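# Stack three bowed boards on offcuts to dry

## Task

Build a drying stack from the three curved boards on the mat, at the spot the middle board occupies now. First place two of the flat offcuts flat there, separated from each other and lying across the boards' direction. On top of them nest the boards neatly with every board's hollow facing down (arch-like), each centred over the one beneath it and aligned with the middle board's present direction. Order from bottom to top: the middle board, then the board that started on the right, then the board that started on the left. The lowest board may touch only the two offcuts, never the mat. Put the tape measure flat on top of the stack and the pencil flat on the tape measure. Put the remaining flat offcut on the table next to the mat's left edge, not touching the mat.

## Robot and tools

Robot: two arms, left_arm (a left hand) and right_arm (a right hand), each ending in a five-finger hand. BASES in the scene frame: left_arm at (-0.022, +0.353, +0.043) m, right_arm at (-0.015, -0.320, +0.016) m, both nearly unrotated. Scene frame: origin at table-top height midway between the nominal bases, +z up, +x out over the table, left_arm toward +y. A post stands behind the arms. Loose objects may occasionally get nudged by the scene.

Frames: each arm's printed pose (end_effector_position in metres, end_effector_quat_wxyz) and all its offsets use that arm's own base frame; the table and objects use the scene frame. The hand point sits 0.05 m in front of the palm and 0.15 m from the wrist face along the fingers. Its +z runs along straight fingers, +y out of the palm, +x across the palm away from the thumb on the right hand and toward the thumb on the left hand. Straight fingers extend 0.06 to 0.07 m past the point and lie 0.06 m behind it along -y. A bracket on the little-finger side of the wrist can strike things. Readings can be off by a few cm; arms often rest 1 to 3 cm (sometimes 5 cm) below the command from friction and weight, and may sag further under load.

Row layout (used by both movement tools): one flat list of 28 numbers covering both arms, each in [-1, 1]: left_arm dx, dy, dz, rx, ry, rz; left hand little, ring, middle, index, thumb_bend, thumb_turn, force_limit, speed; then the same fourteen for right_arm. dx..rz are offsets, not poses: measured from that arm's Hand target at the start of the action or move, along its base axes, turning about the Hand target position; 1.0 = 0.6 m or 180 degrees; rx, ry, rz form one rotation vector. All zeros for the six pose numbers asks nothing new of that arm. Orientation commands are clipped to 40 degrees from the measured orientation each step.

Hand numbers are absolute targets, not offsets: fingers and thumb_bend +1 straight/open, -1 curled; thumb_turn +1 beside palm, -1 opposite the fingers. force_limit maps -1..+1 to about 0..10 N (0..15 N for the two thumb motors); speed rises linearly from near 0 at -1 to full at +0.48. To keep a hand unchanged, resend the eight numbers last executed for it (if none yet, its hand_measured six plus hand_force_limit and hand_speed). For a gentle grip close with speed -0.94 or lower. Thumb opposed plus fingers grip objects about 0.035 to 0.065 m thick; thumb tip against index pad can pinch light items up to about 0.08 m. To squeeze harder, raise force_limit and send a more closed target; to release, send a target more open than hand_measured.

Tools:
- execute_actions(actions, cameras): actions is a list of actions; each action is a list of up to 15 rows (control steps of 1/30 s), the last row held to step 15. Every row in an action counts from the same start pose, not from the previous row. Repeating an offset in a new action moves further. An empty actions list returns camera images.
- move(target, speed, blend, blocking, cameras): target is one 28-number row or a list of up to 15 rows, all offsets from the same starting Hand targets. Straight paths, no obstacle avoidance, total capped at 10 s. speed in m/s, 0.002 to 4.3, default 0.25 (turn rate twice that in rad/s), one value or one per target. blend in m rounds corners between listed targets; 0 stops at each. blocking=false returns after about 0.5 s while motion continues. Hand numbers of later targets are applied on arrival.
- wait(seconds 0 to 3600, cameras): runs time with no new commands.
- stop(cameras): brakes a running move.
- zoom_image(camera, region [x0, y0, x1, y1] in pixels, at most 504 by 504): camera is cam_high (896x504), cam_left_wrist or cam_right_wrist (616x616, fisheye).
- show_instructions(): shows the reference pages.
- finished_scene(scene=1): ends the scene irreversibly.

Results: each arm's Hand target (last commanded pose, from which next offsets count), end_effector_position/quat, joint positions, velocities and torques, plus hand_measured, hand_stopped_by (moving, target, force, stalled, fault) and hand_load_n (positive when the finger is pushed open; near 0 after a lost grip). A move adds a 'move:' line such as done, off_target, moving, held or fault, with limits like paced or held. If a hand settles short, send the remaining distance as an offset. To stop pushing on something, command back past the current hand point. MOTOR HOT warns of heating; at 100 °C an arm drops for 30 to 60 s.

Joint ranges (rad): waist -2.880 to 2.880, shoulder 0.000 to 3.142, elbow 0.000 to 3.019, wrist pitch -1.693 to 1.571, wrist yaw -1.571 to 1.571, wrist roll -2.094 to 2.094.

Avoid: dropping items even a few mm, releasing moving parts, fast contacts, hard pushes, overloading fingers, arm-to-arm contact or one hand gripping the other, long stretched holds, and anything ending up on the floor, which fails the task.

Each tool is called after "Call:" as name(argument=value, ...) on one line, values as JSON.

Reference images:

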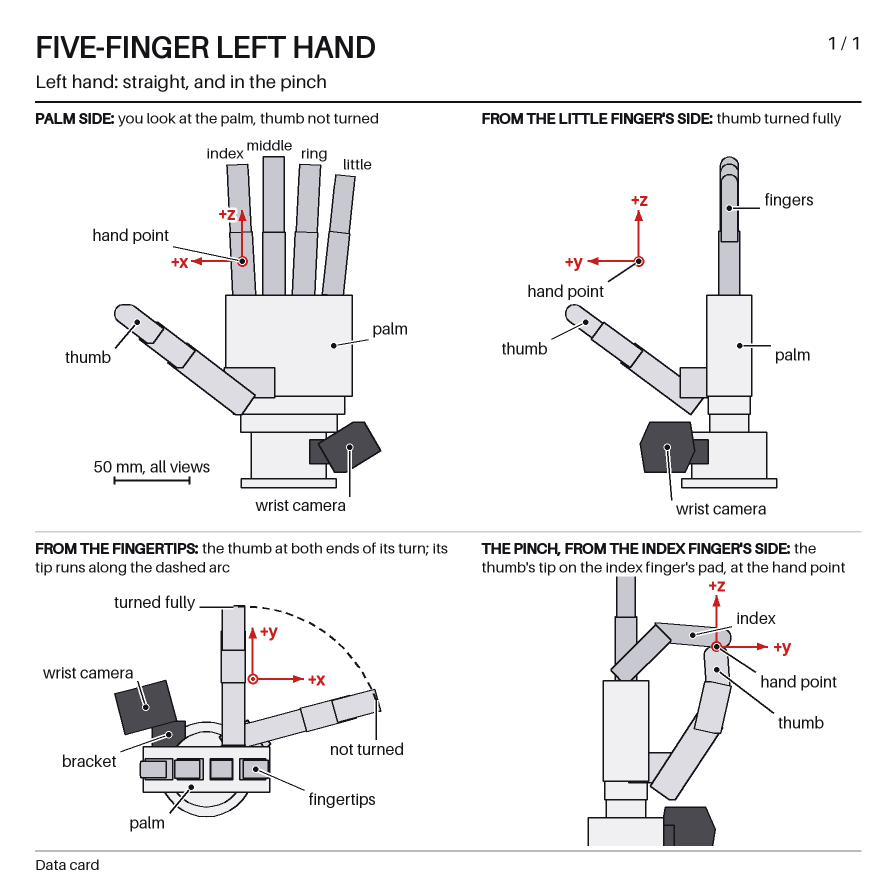

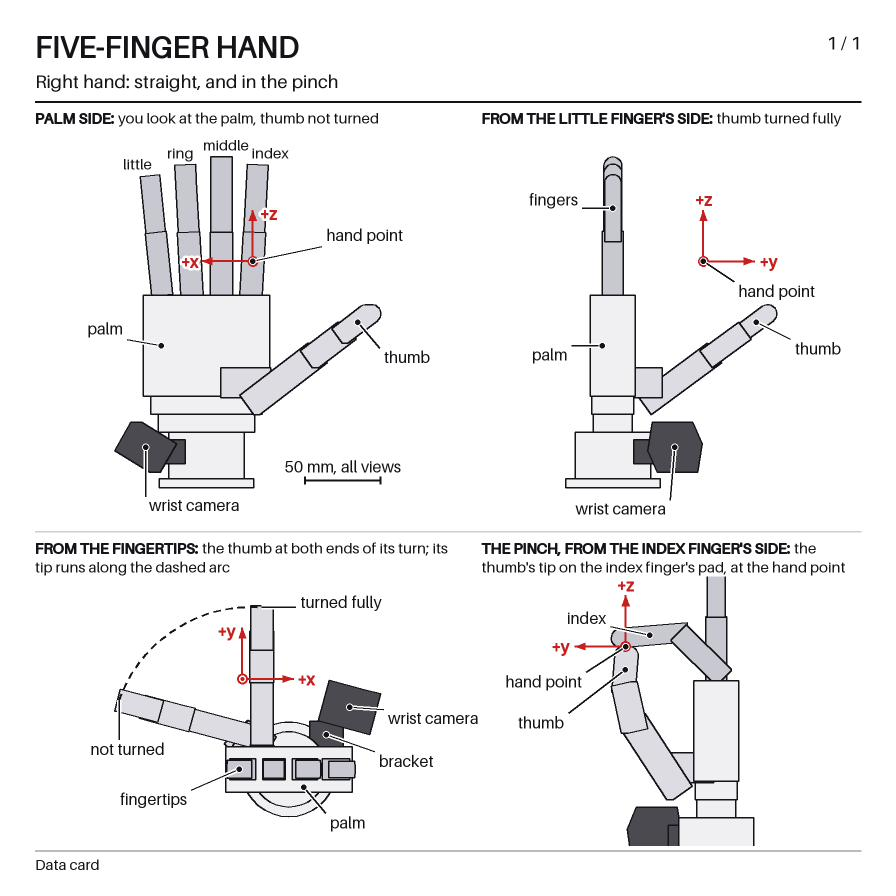

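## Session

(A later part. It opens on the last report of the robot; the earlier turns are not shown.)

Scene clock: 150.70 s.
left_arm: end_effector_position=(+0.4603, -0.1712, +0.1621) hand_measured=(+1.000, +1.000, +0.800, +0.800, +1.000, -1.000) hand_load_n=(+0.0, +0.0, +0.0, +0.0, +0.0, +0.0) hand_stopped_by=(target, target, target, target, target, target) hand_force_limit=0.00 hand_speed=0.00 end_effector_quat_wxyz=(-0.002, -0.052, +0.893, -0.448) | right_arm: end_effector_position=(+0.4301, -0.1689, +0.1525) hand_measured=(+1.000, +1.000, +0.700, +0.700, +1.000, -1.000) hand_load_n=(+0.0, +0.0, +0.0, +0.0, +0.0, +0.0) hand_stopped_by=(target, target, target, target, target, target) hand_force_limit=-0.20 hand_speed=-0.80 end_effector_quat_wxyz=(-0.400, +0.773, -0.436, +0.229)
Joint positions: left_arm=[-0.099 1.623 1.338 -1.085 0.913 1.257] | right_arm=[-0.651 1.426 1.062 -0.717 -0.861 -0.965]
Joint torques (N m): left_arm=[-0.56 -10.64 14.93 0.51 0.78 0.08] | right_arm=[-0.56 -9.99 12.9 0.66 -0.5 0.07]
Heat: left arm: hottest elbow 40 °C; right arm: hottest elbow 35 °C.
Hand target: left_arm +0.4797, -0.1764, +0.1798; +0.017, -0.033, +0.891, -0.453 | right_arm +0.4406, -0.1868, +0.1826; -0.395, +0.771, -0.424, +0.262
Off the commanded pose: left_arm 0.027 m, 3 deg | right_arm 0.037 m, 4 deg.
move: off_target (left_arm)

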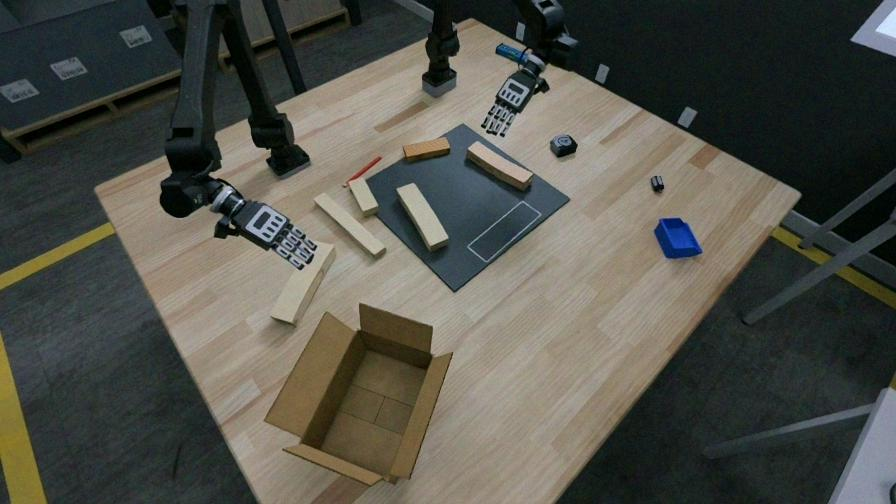

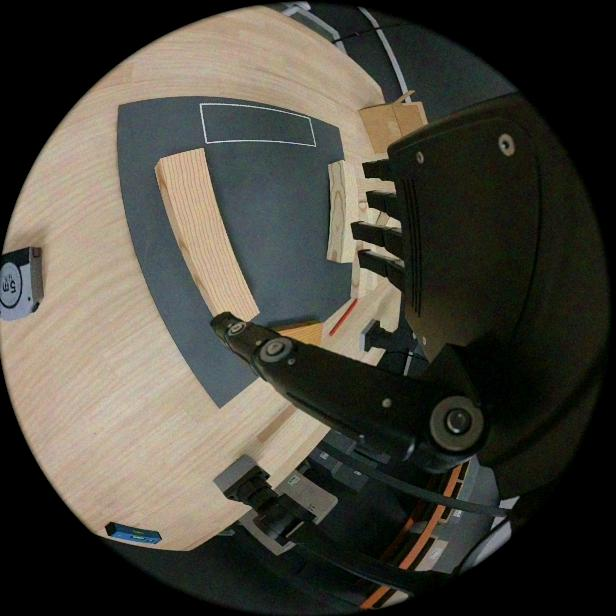

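Call:
move(target=[0.02,-0.009,-0.17,0,0,0,1,1,0.8,0.8,1,-1,0,0,0,0,0,0,0,0,1,1,0.7,0.7,1,-1,-0.2,-0.8], speed=0.15, cameras=["cam_high","cam_left_wrist"])

Call:
zoom_image(camera="cam_high", region=[420, 70, 560, 210])

Scene clock: 154.03 s.
left_arm: end_effector_position=(+0.4900, -0.1742, +0.0800) hand_measured=(+1.000, +1.000, +0.800, +0.800, +1.000, -1.000) hand_load_n=(+0.0, +0.0, +0.0, +0.0, +0.0, +0.0) hand_stopped_by=(target, target, target, target, target, target) hand_force_limit=0.00 hand_speed=0.00 end_effector_quat_wxyz=(+0.014, -0.044, +0.892, -0.450) | right_arm: end_effector_position=(+0.4301, -0.1689, +0.1525) hand_measured=(+1.000, +1.000, +0.700, +0.700, +1.000, -1.000) hand_load_n=(+0.0, +0.0, +0.0, +0.0, +0.0, +0.0) hand_stopped_by=(target, target, target, target, target, target) hand_force_limit=-0.20 hand_speed=-0.80 end_effector_quat_wxyz=(-0.400, +0.773, -0.436, +0.229)
Joint positions: left_arm=[-0.099 1.755 1.28 -0.859 0.913 1.257] | right_arm=[-0.651 1.426 1.062 -0.717 -0.861 -0.965]
Joint torques (N m): left_arm=[-0.73 -11.69 8.76 1.81 0.71 -0.01] | right_arm=[-0.56 -10.05 12.9 0.66 -0.49 0.07]
Heat: left arm: hottest elbow 41 °C; right arm: hottest elbow 36 °C.
Hand target: left_arm +0.4917, -0.1818, +0.0778; +0.017, -0.033, +0.891, -0.453 | right_arm +0.4406, -0.1868, +0.1826; -0.395, +0.771, -0.424, +0.262
Off the commanded pose: left_arm 0.008 m, 1 deg | right_arm 0.037 m, 4 deg.
move: done

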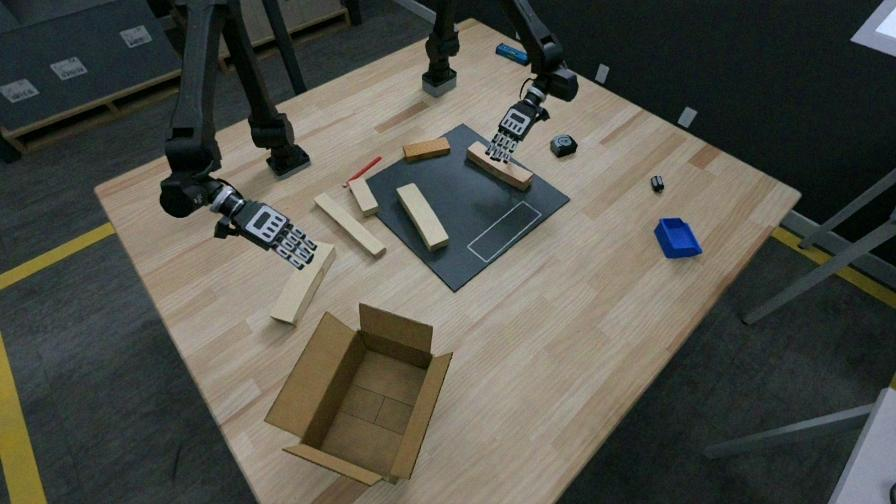

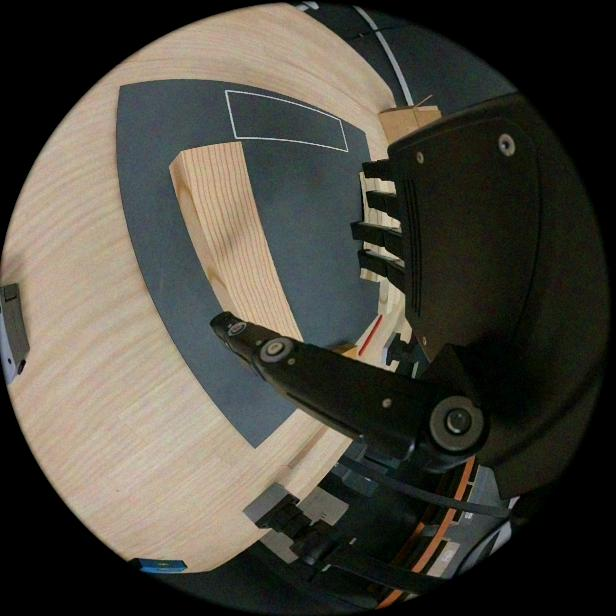

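Scaled by 3.600 from the camera's image (finer frame: 1280x720).

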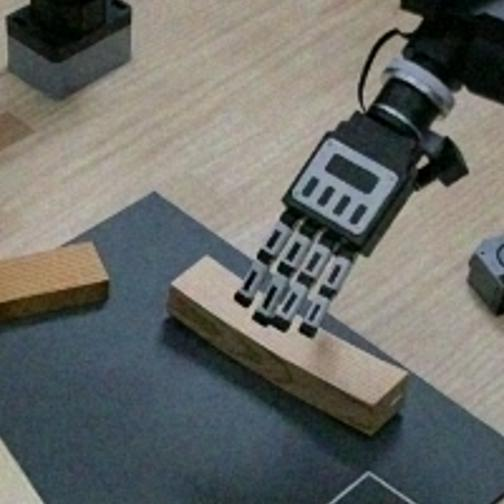

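Call:
move(target=[-0.017,-0.004,-0.13,0,0,0,1,1,0.8,0.8,1,-1,0,0,0,0,0,0,0,0,1,1,0.7,0.7,1,-1,-0.2,-0.8], speed=0.1, cameras=["cam_high","cam_left_wrist"])

Call:
zoom_image(camera="cam_high", region=[440, 90, 560, 210])

Call:
zoom_image(camera="cam_left_wrist", region=[130, 100, 430, 400])

Scene clock: 157.00 s.
left_arm: end_effector_position=(+0.4829, -0.1758, +0.0047) hand_measured=(+1.000, +1.000, +0.800, +0.800, +1.000, -1.000) hand_load_n=(+0.0, +0.0, +0.0, +0.0, +0.0, +0.0) hand_stopped_by=(target, target, target, target, target, target) hand_force_limit=0.00 hand_speed=0.00 end_effector_quat_wxyz=(+0.019, -0.039, +0.892, -0.451) | right_arm: end_effector_position=(+0.4301, -0.1689, +0.1525) hand_measured=(+1.000, +1.000, +0.700, +0.700, +1.000, -1.000) hand_load_n=(+0.0, +0.0, +0.0, +0.0, +0.0, +0.0) hand_stopped_by=(target, target, target, target, target, target) hand_force_limit=-0.20 hand_speed=-0.80 end_effector_quat_wxyz=(-0.400, +0.773, -0.436, +0.229)
Joint positions: left_arm=[-0.104 1.841 1.171 -0.649 0.913 1.257] | right_arm=[-0.651 1.426 1.062 -0.717 -0.861 -0.965]
Joint torques (N m): left_arm=[-1.08 -11.63 7.54 1.72 0.63 -0.15] | right_arm=[-0.56 -9.99 12.89 0.64 -0.49 0.07]
Heat: left arm: hottest elbow 40 °C; right arm: hottest elbow 36 °C.
Hand target: left_arm +0.4815, -0.1842, -0.0002; +0.017, -0.033, +0.891, -0.453 | right_arm +0.4406, -0.1868, +0.1826; -0.395, +0.771, -0.424, +0.262
Off the commanded pose: left_arm 0.010 m, 1 deg | right_arm 0.037 m, 4 deg.
move: done

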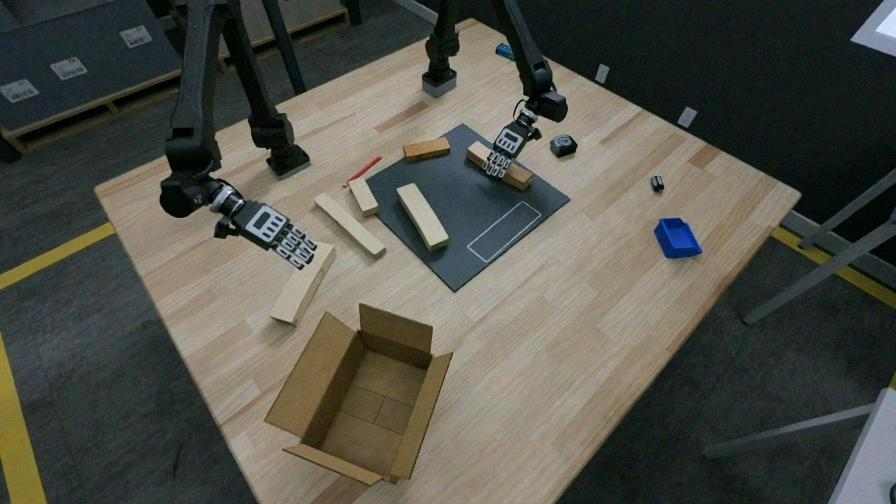

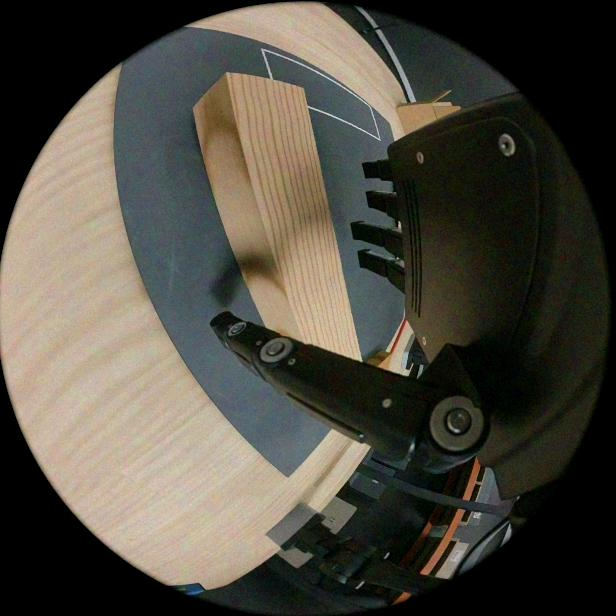

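Scaled by 4.200 from the camera's image (finer frame: 1280x720).

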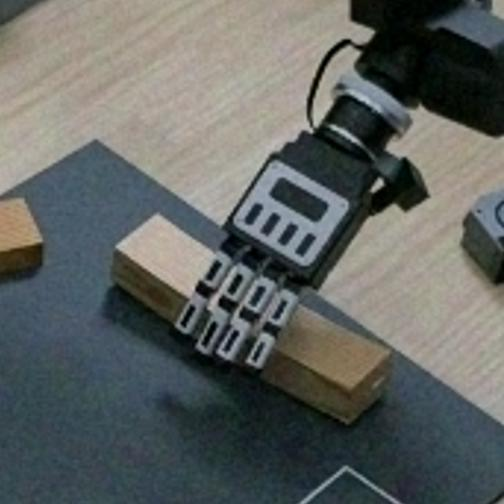

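Scaled by 1.680 from the camera's image (finer frame: 880x880).

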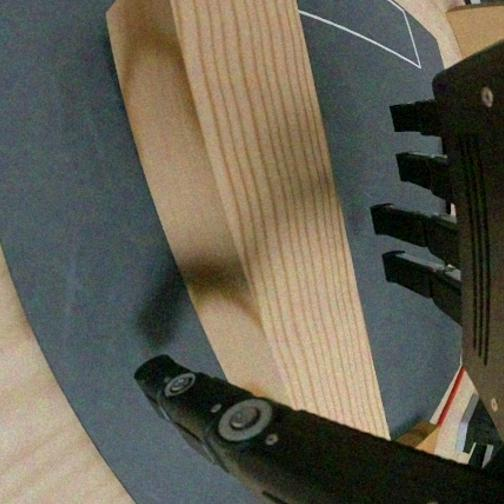

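Call:
move(target=[-0.005,0,-0.03,0,0,0,1,1,0.8,0.8,1,-1,0,0,0,0,0,0,0,0,1,1,0.7,0.7,1,-1,-0.2,-0.8], speed=0.05)

Call:
move(target=[0,0,0,0,0,0,1,1,-0.1,-0.1,-0.1,-1,-0.1,-0.9,0,0,0,0,0,0,1,1,0.7,0.7,1,-1,-0.2,-0.8], speed=0.05, cameras=["cam_high","cam_left_wrist"])

Call:
zoom_image(camera="cam_high", region=[440, 90, 560, 210])

Scene clock: 159.07 s.
left_arm: end_effector_position=(+0.4795, -0.1762, -0.0130) hand_measured=(+1.000, +1.000, +0.800, +0.800, +1.000, -1.000) hand_load_n=(+0.0, +0.0, -0.5, +0.0, +0.0, +0.0) hand_stopped_by=(target, target, target, target, target, target) hand_force_limit=0.00 hand_speed=0.00 end_effector_quat_wxyz=(+0.018, -0.039, +0.892, -0.451) | right_arm: end_effector_position=(+0.4301, -0.1689, +0.1525) hand_measured=(+1.000, +1.000, +0.700, +0.700, +1.000, -1.000) hand_load_n=(+0.0, +0.0, +0.0, +0.0, +0.0, +0.0) hand_stopped_by=(target, target, target, target, target, target) hand_force_limit=-0.20 hand_speed=-0.80 end_effector_quat_wxyz=(-0.400, +0.773, -0.436, +0.229)
Joint positions: left_arm=[-0.105 1.866 1.149 -0.605 0.913 1.255] | right_arm=[-0.651 1.426 1.062 -0.717 -0.861 -0.965]
Joint torques (N m): left_arm=[-1.08 -11.81 7.12 1.96 0.63 -0.12] | right_arm=[-0.56 -9.93 12.88 0.66 -0.5 0.07]
Heat: left arm: hottest elbow 40 °C; right arm: hottest elbow 36 °C.
Hand target: left_arm +0.4785, -0.1842, -0.0182; +0.017, -0.033, +0.891, -0.453 | right_arm +0.4406, -0.1868, +0.1826; -0.395, +0.771, -0.424, +0.262
Off the commanded pose: left_arm 0.010 m, 1 deg | right_arm 0.037 m, 4 deg.
move: done

Scene clock: 162.03 s.
left_arm: end_effector_position=(+0.4788, -0.1874, -0.0106) hand_measured=(+1.000, +1.000, +0.196, +0.132, +0.658, -1.000) hand_load_n=(+0.0, +0.0, +4.0, +5.0, +7.0, +0.0) hand_stopped_by=(target, target, force, force, force, target) hand_force_limit=-0.10 hand_speed=-0.90 end_effector_quat_wxyz=(+0.018, -0.026, +0.887, -0.460) | right_arm: end_effector_position=(+0.4301, -0.1689, +0.1525) hand_measured=(+1.000, +1.000, +0.700, +0.700, +1.000, -1.000) hand_load_n=(+0.0, +0.0, -0.5, +0.0, +0.0, +0.0) hand_stopped_by=(target, target, target, target, target, target) hand_force_limit=-0.20 hand_speed=-0.80 end_effector_quat_wxyz=(-0.400, +0.773, -0.436, +0.229)
Joint positions: left_arm=[-0.122 1.866 1.149 -0.591 0.931 1.257] | right_arm=[-0.651 1.426 1.062 -0.717 -0.861 -0.965]
Joint torques (N m): left_arm=[-0.32 -11.99 7.15 1.39 0.12 -0.15] | right_arm=[-0.5 -10.11 12.92 0.65 -0.5 0.06]
Heat: left arm: hottest elbow 40 °C; right arm: hottest elbow 37 °C.
Hand target: left_arm +0.4785, -0.1842, -0.0182; +0.017, -0.033, +0.891, -0.453 | right_arm +0.4406, -0.1868, +0.1826; -0.395, +0.771, -0.424, +0.262
Off the commanded pose: left_arm 0.008 m, 1 deg | right_arm 0.037 m, 4 deg.
move: done

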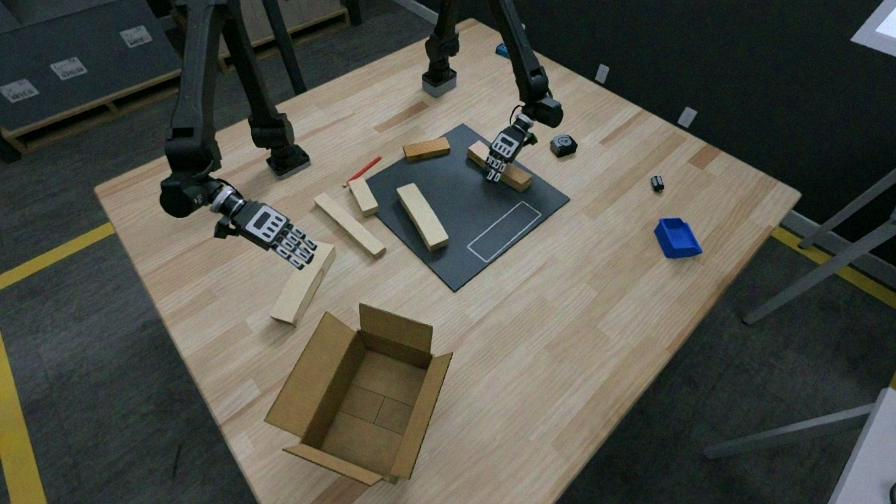

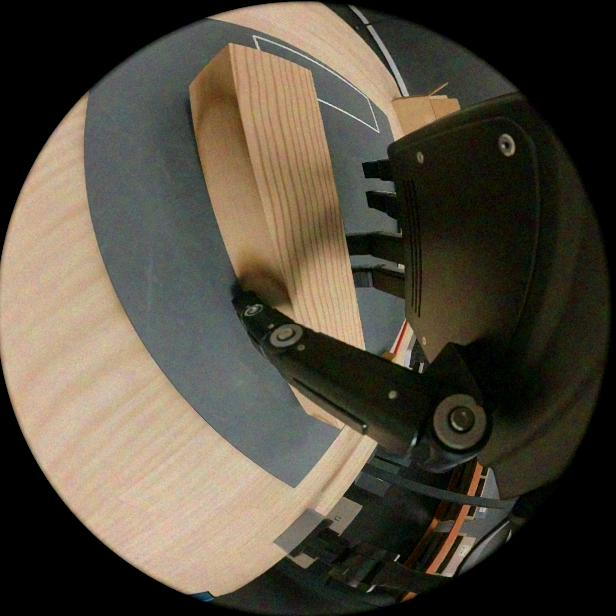

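Scaled by 4.200 from the camera's image (finer frame: 1280x720).

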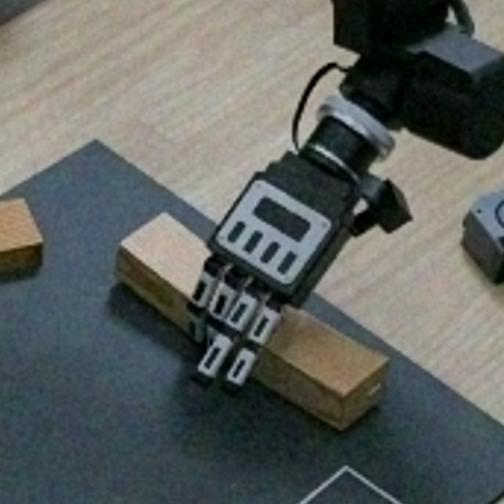

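Call:
move(target=[[0,0,0.1,0,0,0,1,1,-0.1,-0.1,-0.1,-1,-0.1,-0.9,0,0,0,0,0,0,1,1,0.7,0.7,1,-1,-0.2,-0.8],[0,0,0.3,0,0,0,1,1,-0.1,-0.1,-0.1,-1,-0.1,-0.9,0,0,0,0,0,0,1,1,0.7,0.7,1,-1,-0.2,-0.8],[-0.055,-0.118,0.3,0,0,0.472,1,1,-0.1,-0.1,-0.1,-1,-0.1,-0.9,0,0,0,0,0,0,1,1,0.7,0.7,1,-1,-0.2,-0.8]], speed=[0.06,0.12,0.15], blend=[0.01,0.02,0], cameras=["cam_high","cam_left_wrist"])

Call:
zoom_image(camera="cam_high", region=[380, 70, 540, 230])

Scene clock: 171.87 s.
left_arm: end_effector_position=(+0.4339, -0.2427, +0.1333) hand_measured=(+1.000, +1.000, +0.196, +0.132, +0.658, -1.000) hand_load_n=(+0.0, +0.0, +0.0, +4.5, +6.0, +0.0) hand_stopped_by=(target, target, force, force, force, target) hand_force_limit=-0.10 hand_speed=-0.90 end_effector_quat_wxyz=(-0.313, +0.625, -0.651, +0.296) | right_arm: end_effector_position=(+0.4301, -0.1689, +0.1525) hand_measured=(+1.000, +1.000, +0.700, +0.700, +1.000, -1.000) hand_load_n=(+0.0, +0.0, -0.5, +0.0, +0.0, +0.0) hand_stopped_by=(target, target, target, target, target, target) hand_force_limit=-0.20 hand_speed=-0.80 end_effector_quat_wxyz=(-0.400, +0.773, -0.436, +0.229)
Joint positions: left_arm=[-0.59 1.301 0.873 -0.346 -0.453 -0.357] | right_arm=[-0.651 1.426 1.062 -0.717 -0.861 -0.965]
Joint torques (N m): left_arm=[-1.03 -8.47 13.57 1.81 -0.62 -0.19] | right_arm=[-0.44 -9.99 12.9 0.66 -0.5 0.07]
Heat: left arm: hottest elbow 40 °C; right arm: hottest elbow 38 °C.
Hand target: left_arm +0.4455, -0.2550, +0.1618; -0.319, +0.626, -0.634, +0.323 | right_arm +0.4406, -0.1868, +0.1826; -0.395, +0.771, -0.424, +0.262
Off the commanded pose: left_arm 0.033 m, 4 deg | right_arm 0.037 m, 4 deg.
move: off_target (left_arm)

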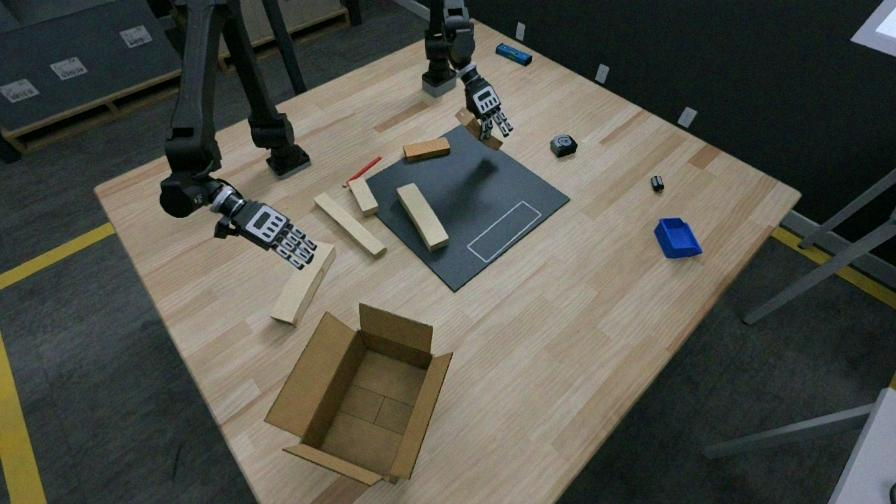

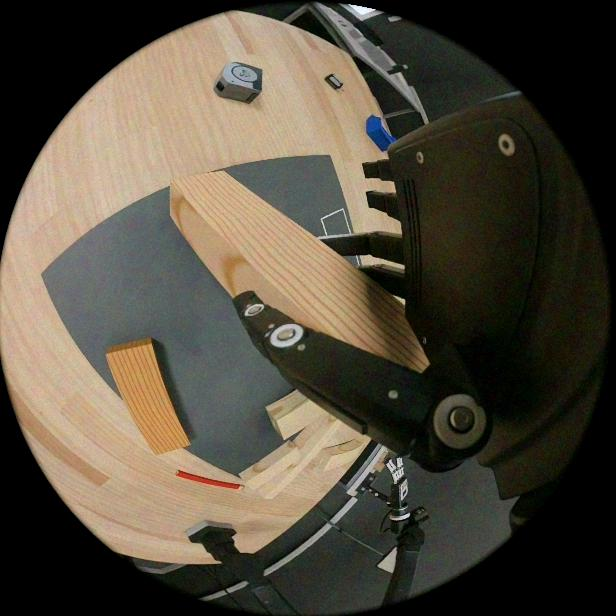

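Scaled by 3.150 from the camera's image (finer frame: 1280x720).

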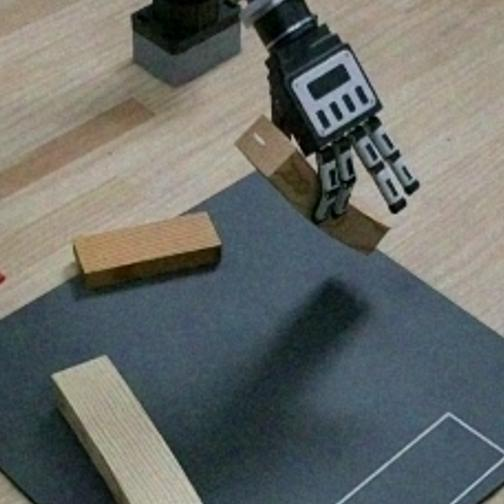

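Call:
move(target=[[0,-0.04,-0.15,0,0,0,1,1,-0.1,-0.1,-0.1,-1,-0.1,-0.9,0,0,0,0,0,0,1,1,0.7,0.7,1,-1,-0.2,-0.8],[0,-0.04,-0.26,0,0,0,1,1,-0.1,-0.1,-0.1,-1,-0.1,-0.9,0,0,0,0,0,0,1,1,0.7,0.7,1,-1,-0.2,-0.8]], speed=[0.1,0.05], cameras=["cam_high","cam_left_wrist"])

Call:
zoom_image(camera="cam_high", region=[400, 70, 540, 210])

Call:
zoom_image(camera="cam_left_wrist", region=[130, 100, 450, 420])

Scene clock: 181.90 s.
left_arm: end_effector_position=(+0.4349, -0.2769, -0.0020) hand_measured=(+1.000, +1.000, +0.196, +0.132, +0.658, -1.000) hand_load_n=(+0.0, +0.0, +0.0, +4.0, +7.5, +1.0) hand_stopped_by=(target, target, force, force, force, target) hand_force_limit=-0.10 hand_speed=-0.90 end_effector_quat_wxyz=(-0.311, +0.623, -0.649, +0.306) | right_arm: end_effector_position=(+0.4301, -0.1689, +0.1525) hand_measured=(+1.000, +1.000, +0.700, +0.700, +1.000, -1.000) hand_load_n=(+0.0, +0.0, +0.0, +0.0, +0.0, +0.0) hand_stopped_by=(target, target, target, target, target, target) hand_force_limit=-0.20 hand_speed=-0.80 end_effector_quat_wxyz=(-0.400, +0.773, -0.436, +0.229)
Joint positions: left_arm=[-0.654 1.602 0.744 0.081 -0.489 -0.405] | right_arm=[-0.651 1.426 1.062 -0.717 -0.861 -0.965]
Joint torques (N m): left_arm=[0.67 -9.23 7.65 3.26 -0.65 -0.13] | right_arm=[-0.56 -10.11 12.9 0.66 -0.49 0.07]
Heat: left arm: hottest elbow 40 °C; right arm: hottest elbow 38 °C.
Hand target: left_arm +0.4455, -0.2790, +0.0058; -0.319, +0.626, -0.634, +0.323 | right_arm +0.4406, -0.1868, +0.1826; -0.395, +0.771, -0.424, +0.262
Off the commanded pose: left_arm 0.013 m, 3 deg | right_arm 0.037 m, 4 deg.
move: off_target (left_arm)

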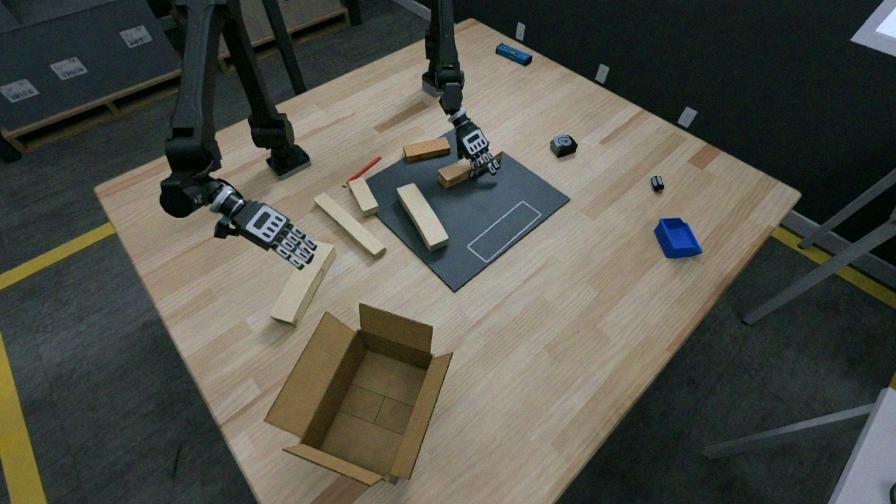

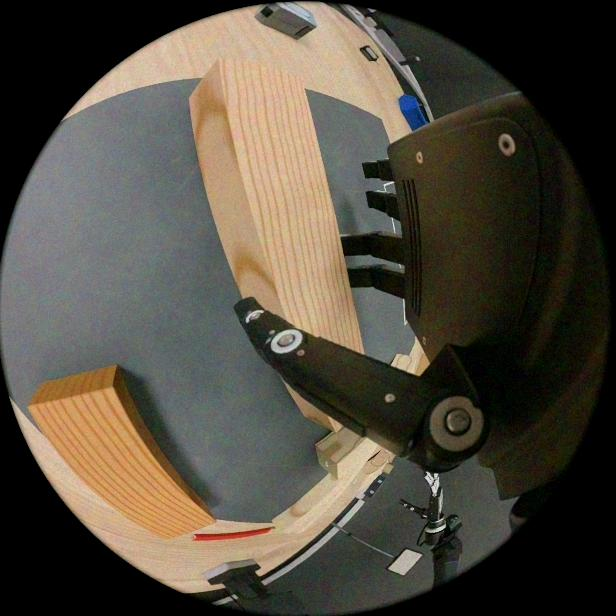

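Scaled by 3.600 from the camera's image (finer frame: 1280x720).

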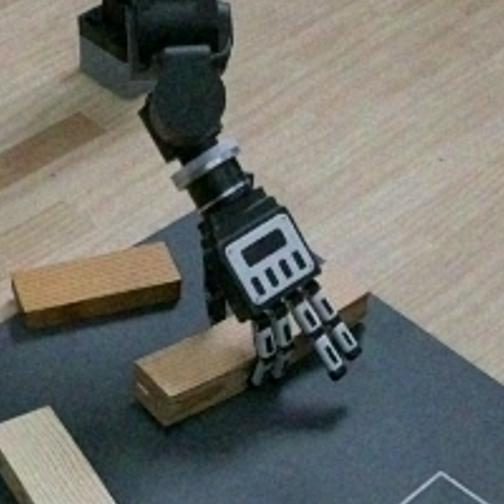

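Scaled by 1.575 from the camera's image (finer frame: 880x880).

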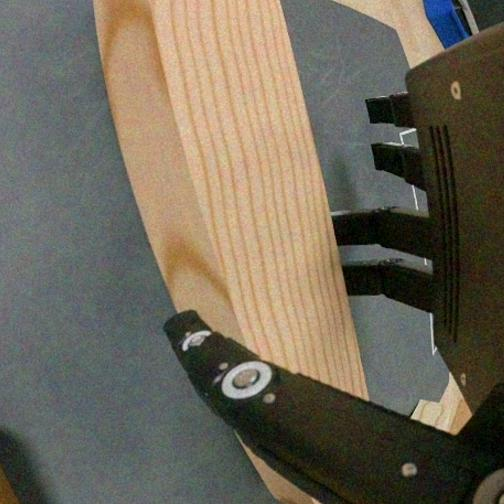

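Call:
move(target=[0,0,-0.012,0,0,0,1,1,-0.1,-0.1,-0.1,-1,-0.1,-0.9,0,0,0,0,0,0,1,1,0.7,0.7,1,-1,-0.2,-0.8], speed=0.03)

Call:
move(target=[0,0,0,0,0,0,1,1,0.8,0.8,1,-1,-0.1,-0.8,0,0,0,0,0,0,1,1,0.7,0.7,1,-1,-0.2,-0.8], speed=0.03, cameras=["cam_high"])

Call:
zoom_image(camera="cam_high", region=[400, 70, 540, 210])

Scene clock: 183.73 s.
left_arm: end_effector_position=(+0.4356, -0.2772, -0.0034) hand_measured=(+1.000, +1.000, +0.196, +0.130, +0.658, -1.000) hand_load_n=(+0.0, -0.5, +0.0, +2.5, +9.0, +1.0) hand_stopped_by=(target, target, force, force, force, target) hand_force_limit=-0.10 hand_speed=-0.90 end_effector_quat_wxyz=(-0.313, +0.621, -0.648, +0.310) | right_arm: end_effector_position=(+0.4301, -0.1689, +0.1525) hand_measured=(+1.000, +1.000, +0.700, +0.700, +1.000, -1.000) hand_load_n=(+0.0, +0.0, +0.0, +0.0, +0.0, +0.0) hand_stopped_by=(target, target, target, target, target, target) hand_force_limit=-0.20 hand_speed=-0.80 end_effector_quat_wxyz=(-0.400, +0.773, -0.436, +0.229)
Joint positions: left_arm=[-0.654 1.606 0.738 0.102 -0.489 -0.4] | right_arm=[-0.651 1.426 1.062 -0.717 -0.861 -0.965]
Joint torques (N m): left_arm=[-0.21 -8.64 7.71 3.48 -0.67 -0.11] | right_arm=[-0.56 -9.99 12.88 0.64 -0.5 0.07]
Heat: left arm: hottest elbow 40 °C; right arm: hottest elbow 39 °C.
Hand target: left_arm +0.4455, -0.2790, -0.0014; -0.319, +0.626, -0.634, +0.323 | right_arm +0.4406, -0.1868, +0.1826; -0.395, +0.771, -0.424, +0.262
Off the commanded pose: left_arm 0.010 m, 2 deg | right_arm 0.037 m, 4 deg.
move: done

Scene clock: 185.53 s.
left_arm: end_effector_position=(+0.4383, -0.2784, -0.0029) hand_measured=(+1.000, +1.000, +0.800, +0.800, +1.000, -1.000) hand_load_n=(+0.0, +0.0, +0.0, +0.0, +0.0, +0.0) hand_stopped_by=(target, target, target, target, target, target) hand_force_limit=-0.10 hand_speed=-0.80 end_effector_quat_wxyz=(-0.314, +0.623, -0.643, +0.315) | right_arm: end_effector_position=(+0.4301, -0.1689, +0.1525) hand_measured=(+1.000, +1.000, +0.700, +0.700, +1.000, -1.000) hand_load_n=(+0.0, +0.0, +0.0, +0.0, +0.0, +0.0) hand_stopped_by=(target, target, target, target, target, target) hand_force_limit=-0.20 hand_speed=-0.80 end_effector_quat_wxyz=(-0.400, +0.773, -0.436, +0.229)
Joint positions: left_arm=[-0.654 1.611 0.738 0.118 -0.494 -0.406] | right_arm=[-0.651 1.426 1.062 -0.717 -0.861 -0.965]
Joint torques (N m): left_arm=[0.09 -8.47 7.77 2.8 -0.48 -0.11] | right_arm=[-0.56 -10.11 12.88 0.64 -0.49 0.08]
Heat: left arm: hottest elbow 40 °C; right arm: hottest elbow 39 °C.
Hand target: left_arm +0.4455, -0.2790, -0.0014; -0.319, +0.626, -0.634, +0.323 | right_arm +0.4406, -0.1868, +0.1826; -0.395, +0.771, -0.424, +0.262
Off the commanded pose: left_arm 0.007 m, 1 deg | right_arm 0.037 m, 4 deg.
move: done

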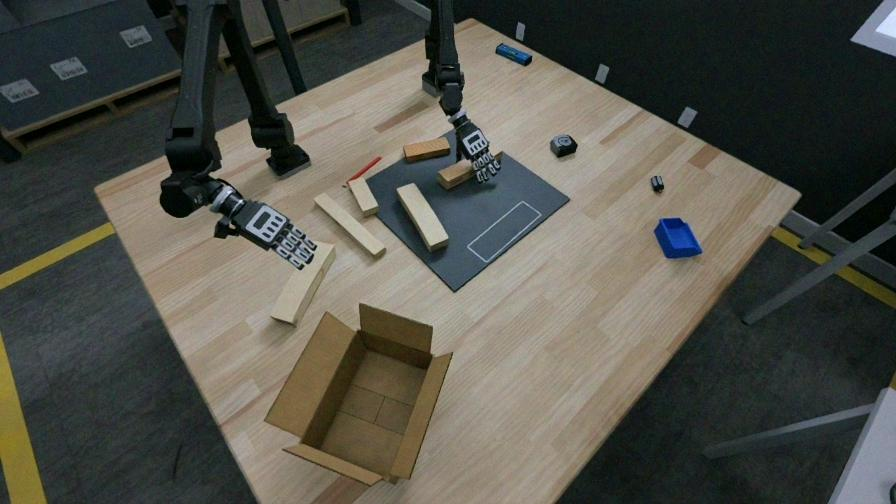

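Scaled by 3.600 from the camera's image (finer frame: 1280x720).

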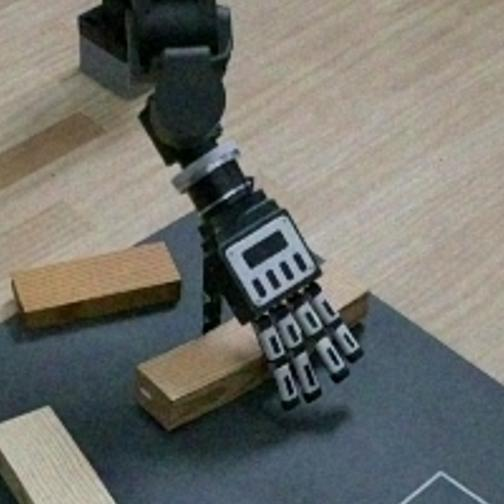

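Call:
move(target=[[0,0,0.12,0,0,0,1,1,0.8,0.8,1,-1,-0.1,-0.8,0,0,0,0,0,0,1,1,0.7,0.7,1,-1,-0.2,-0.8],[-0.035,-0.12,0.12,0,0,0.0424,1,1,0.9,0.8,1,-1,-0.1,-0.8,0,0,0,0,0,0,1,1,0.7,0.7,1,-1,-0.2,-0.8],[-0.035,-0.12,0.04,0,0,0.0424,1,1,1.0,0.8,1,-1,-0.1,-0.8,0,0,0,0,0,0,1,1,0.7,0.7,1,-1,-0.2,-0.8]], speed=[0.12,0.12,0.06], blend=[0.01,0.01,0], cameras=["cam_high","cam_left_wrist"])

Call:
zoom_image(camera="cam_high", region=[400, 70, 540, 210])

Scene clock: 195.37 s.
left_arm: end_effector_position=(+0.4181, -0.3448, +0.0199) hand_measured=(+1.000, +1.000, +1.000, +0.800, +1.000, -1.000) hand_load_n=(+0.0, +0.0, -0.5, +0.0, +0.0, +0.0) hand_stopped_by=(target, target, target, target, target, target) hand_force_limit=-0.10 hand_speed=-0.80 end_effector_quat_wxyz=(-0.339, +0.664, -0.600, +0.289) | right_arm: end_effector_position=(+0.4301, -0.1689, +0.1525) hand_measured=(+1.000, +1.000, +0.700, +0.700, +1.000, -1.000) hand_load_n=(+0.0, +0.0, +0.0, +0.0, +0.0, +0.0) hand_stopped_by=(target, target, target, target, target, target) hand_force_limit=-0.20 hand_speed=-0.80 end_effector_quat_wxyz=(-0.400, +0.773, -0.436, +0.229)
Joint positions: left_arm=[-0.838 1.648 0.907 -0.186 -0.717 -0.691] | right_arm=[-0.651 1.426 1.062 -0.717 -0.861 -0.965]
Joint torques (N m): left_arm=[-0.32 -9.82 8.81 2.58 -0.65 -0.17] | right_arm=[-0.62 -10.05 12.92 0.65 -0.49 0.07]
Heat: left arm: hottest elbow 40 °C; right arm: hottest elbow 39 °C.
Hand target: left_arm +0.4245, -0.3510, +0.0226; -0.340, +0.667, -0.591, +0.301 | right_arm +0.4406, -0.1868, +0.1826; -0.395, +0.771, -0.424, +0.262
Off the commanded pose: left_arm 0.009 m, 2 deg | right_arm 0.037 m, 4 deg.
move: done; blend cut to 0 m at target 2; target 2's new numbers were sent with left_arm's hand 0.030 m and 2 deg from that target

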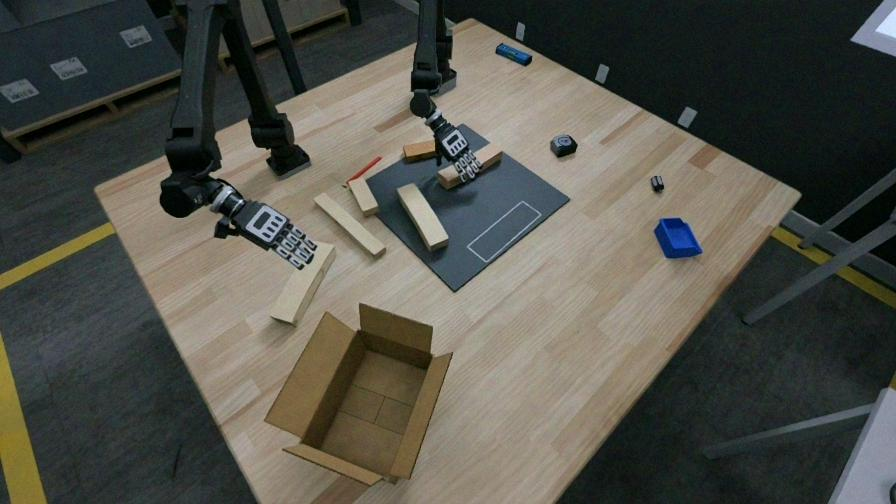

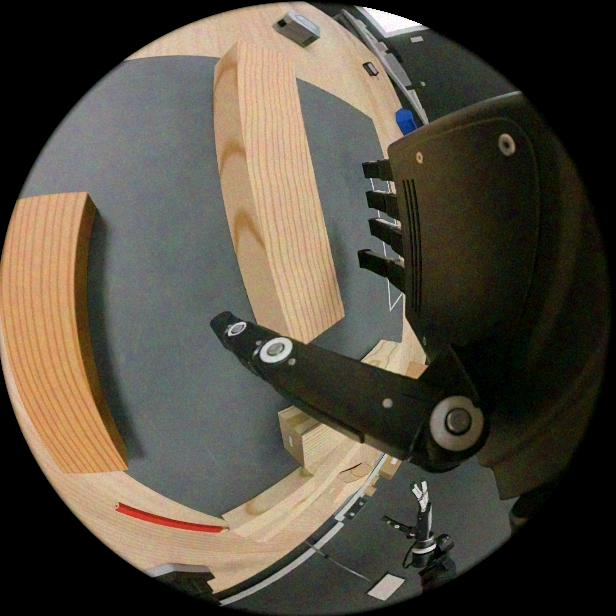

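Scaled by 3.600 from the camera's image (finer frame: 1280x720).

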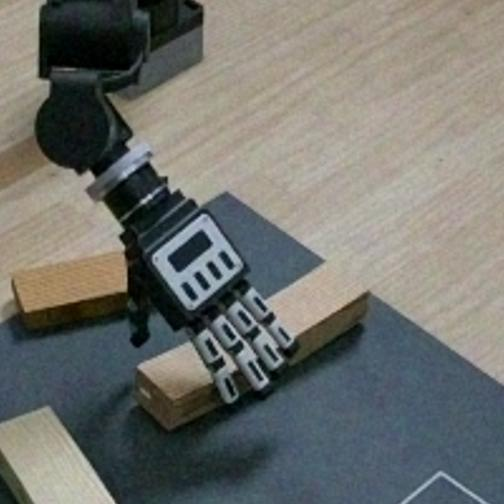

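Call:
move(target=[0,-0.01,-0.035,0,0,0,1,1,1,0.8,1,-1,-0.1,-0.8,0,0,0,0,0,0,1,1,0.7,0.7,1,-1,-0.2,-0.8], speed=0.05, cameras=["cam_high","cam_left_wrist"])

Call:
zoom_image(camera="cam_left_wrist", region=[180, 150, 430, 400])

Scene clock: 197.67 s.
left_arm: end_effector_position=(+0.4219, -0.3481, +0.0001) hand_measured=(+1.000, +1.000, +1.000, +0.800, +1.000, -1.000) hand_load_n=(+0.0, +0.0, +0.0, +0.0, +0.0, +0.0) hand_stopped_by=(target, target, target, target, target, target) hand_force_limit=-0.10 hand_speed=-0.80 end_effector_quat_wxyz=(-0.340, +0.667, -0.597, +0.289) | right_arm: end_effector_position=(+0.4301, -0.1689, +0.1525) hand_measured=(+1.000, +1.000, +0.700, +0.700, +1.000, -1.000) hand_load_n=(+0.0, +0.0, +0.0, +0.0, +0.0, +0.0) hand_stopped_by=(target, target, target, target, target, target) hand_force_limit=-0.20 hand_speed=-0.80 end_effector_quat_wxyz=(-0.400, +0.773, -0.436, +0.229)
Joint positions: left_arm=[-0.838 1.7 0.907 -0.137 -0.721 -0.699] | right_arm=[-0.651 1.426 1.062 -0.717 -0.861 -0.965]
Joint torques (N m): left_arm=[-0.91 -10.46 8.2 2.56 -0.7 -0.17] | right_arm=[-0.56 -9.93 12.93 0.66 -0.49 0.06]
Heat: left arm: hottest elbow 40 °C; right arm: hottest elbow 39 °C.
Hand target: left_arm +0.4245, -0.3570, +0.0016; -0.340, +0.667, -0.591, +0.301 | right_arm +0.4406, -0.1868, +0.1826; -0.395, +0.771, -0.424, +0.262
Off the commanded pose: left_arm 0.009 m, 2 deg | right_arm 0.037 m, 4 deg.
move: done

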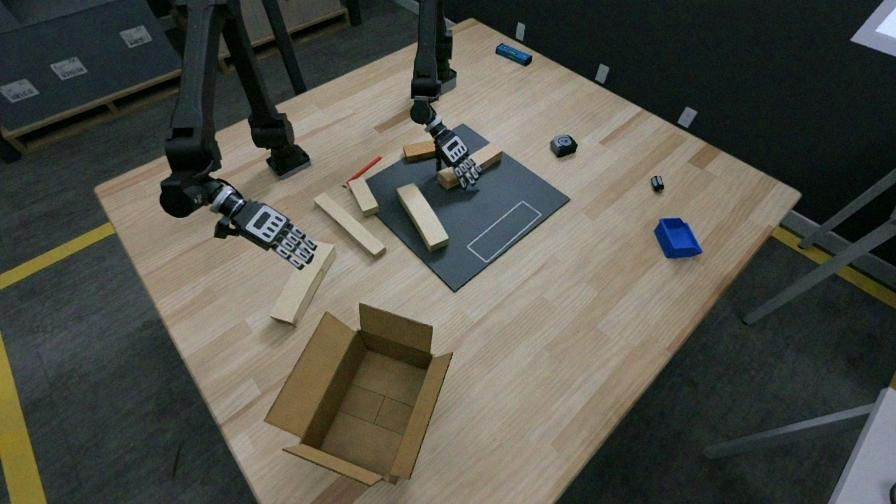

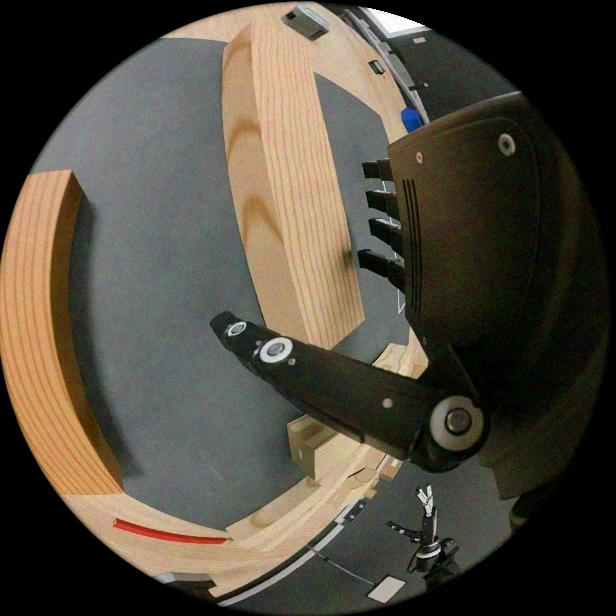

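Scaled by 2.016 from the camera's image (finer frame: 880x880).

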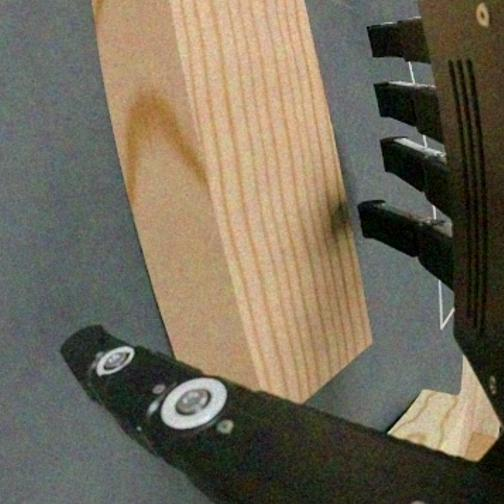

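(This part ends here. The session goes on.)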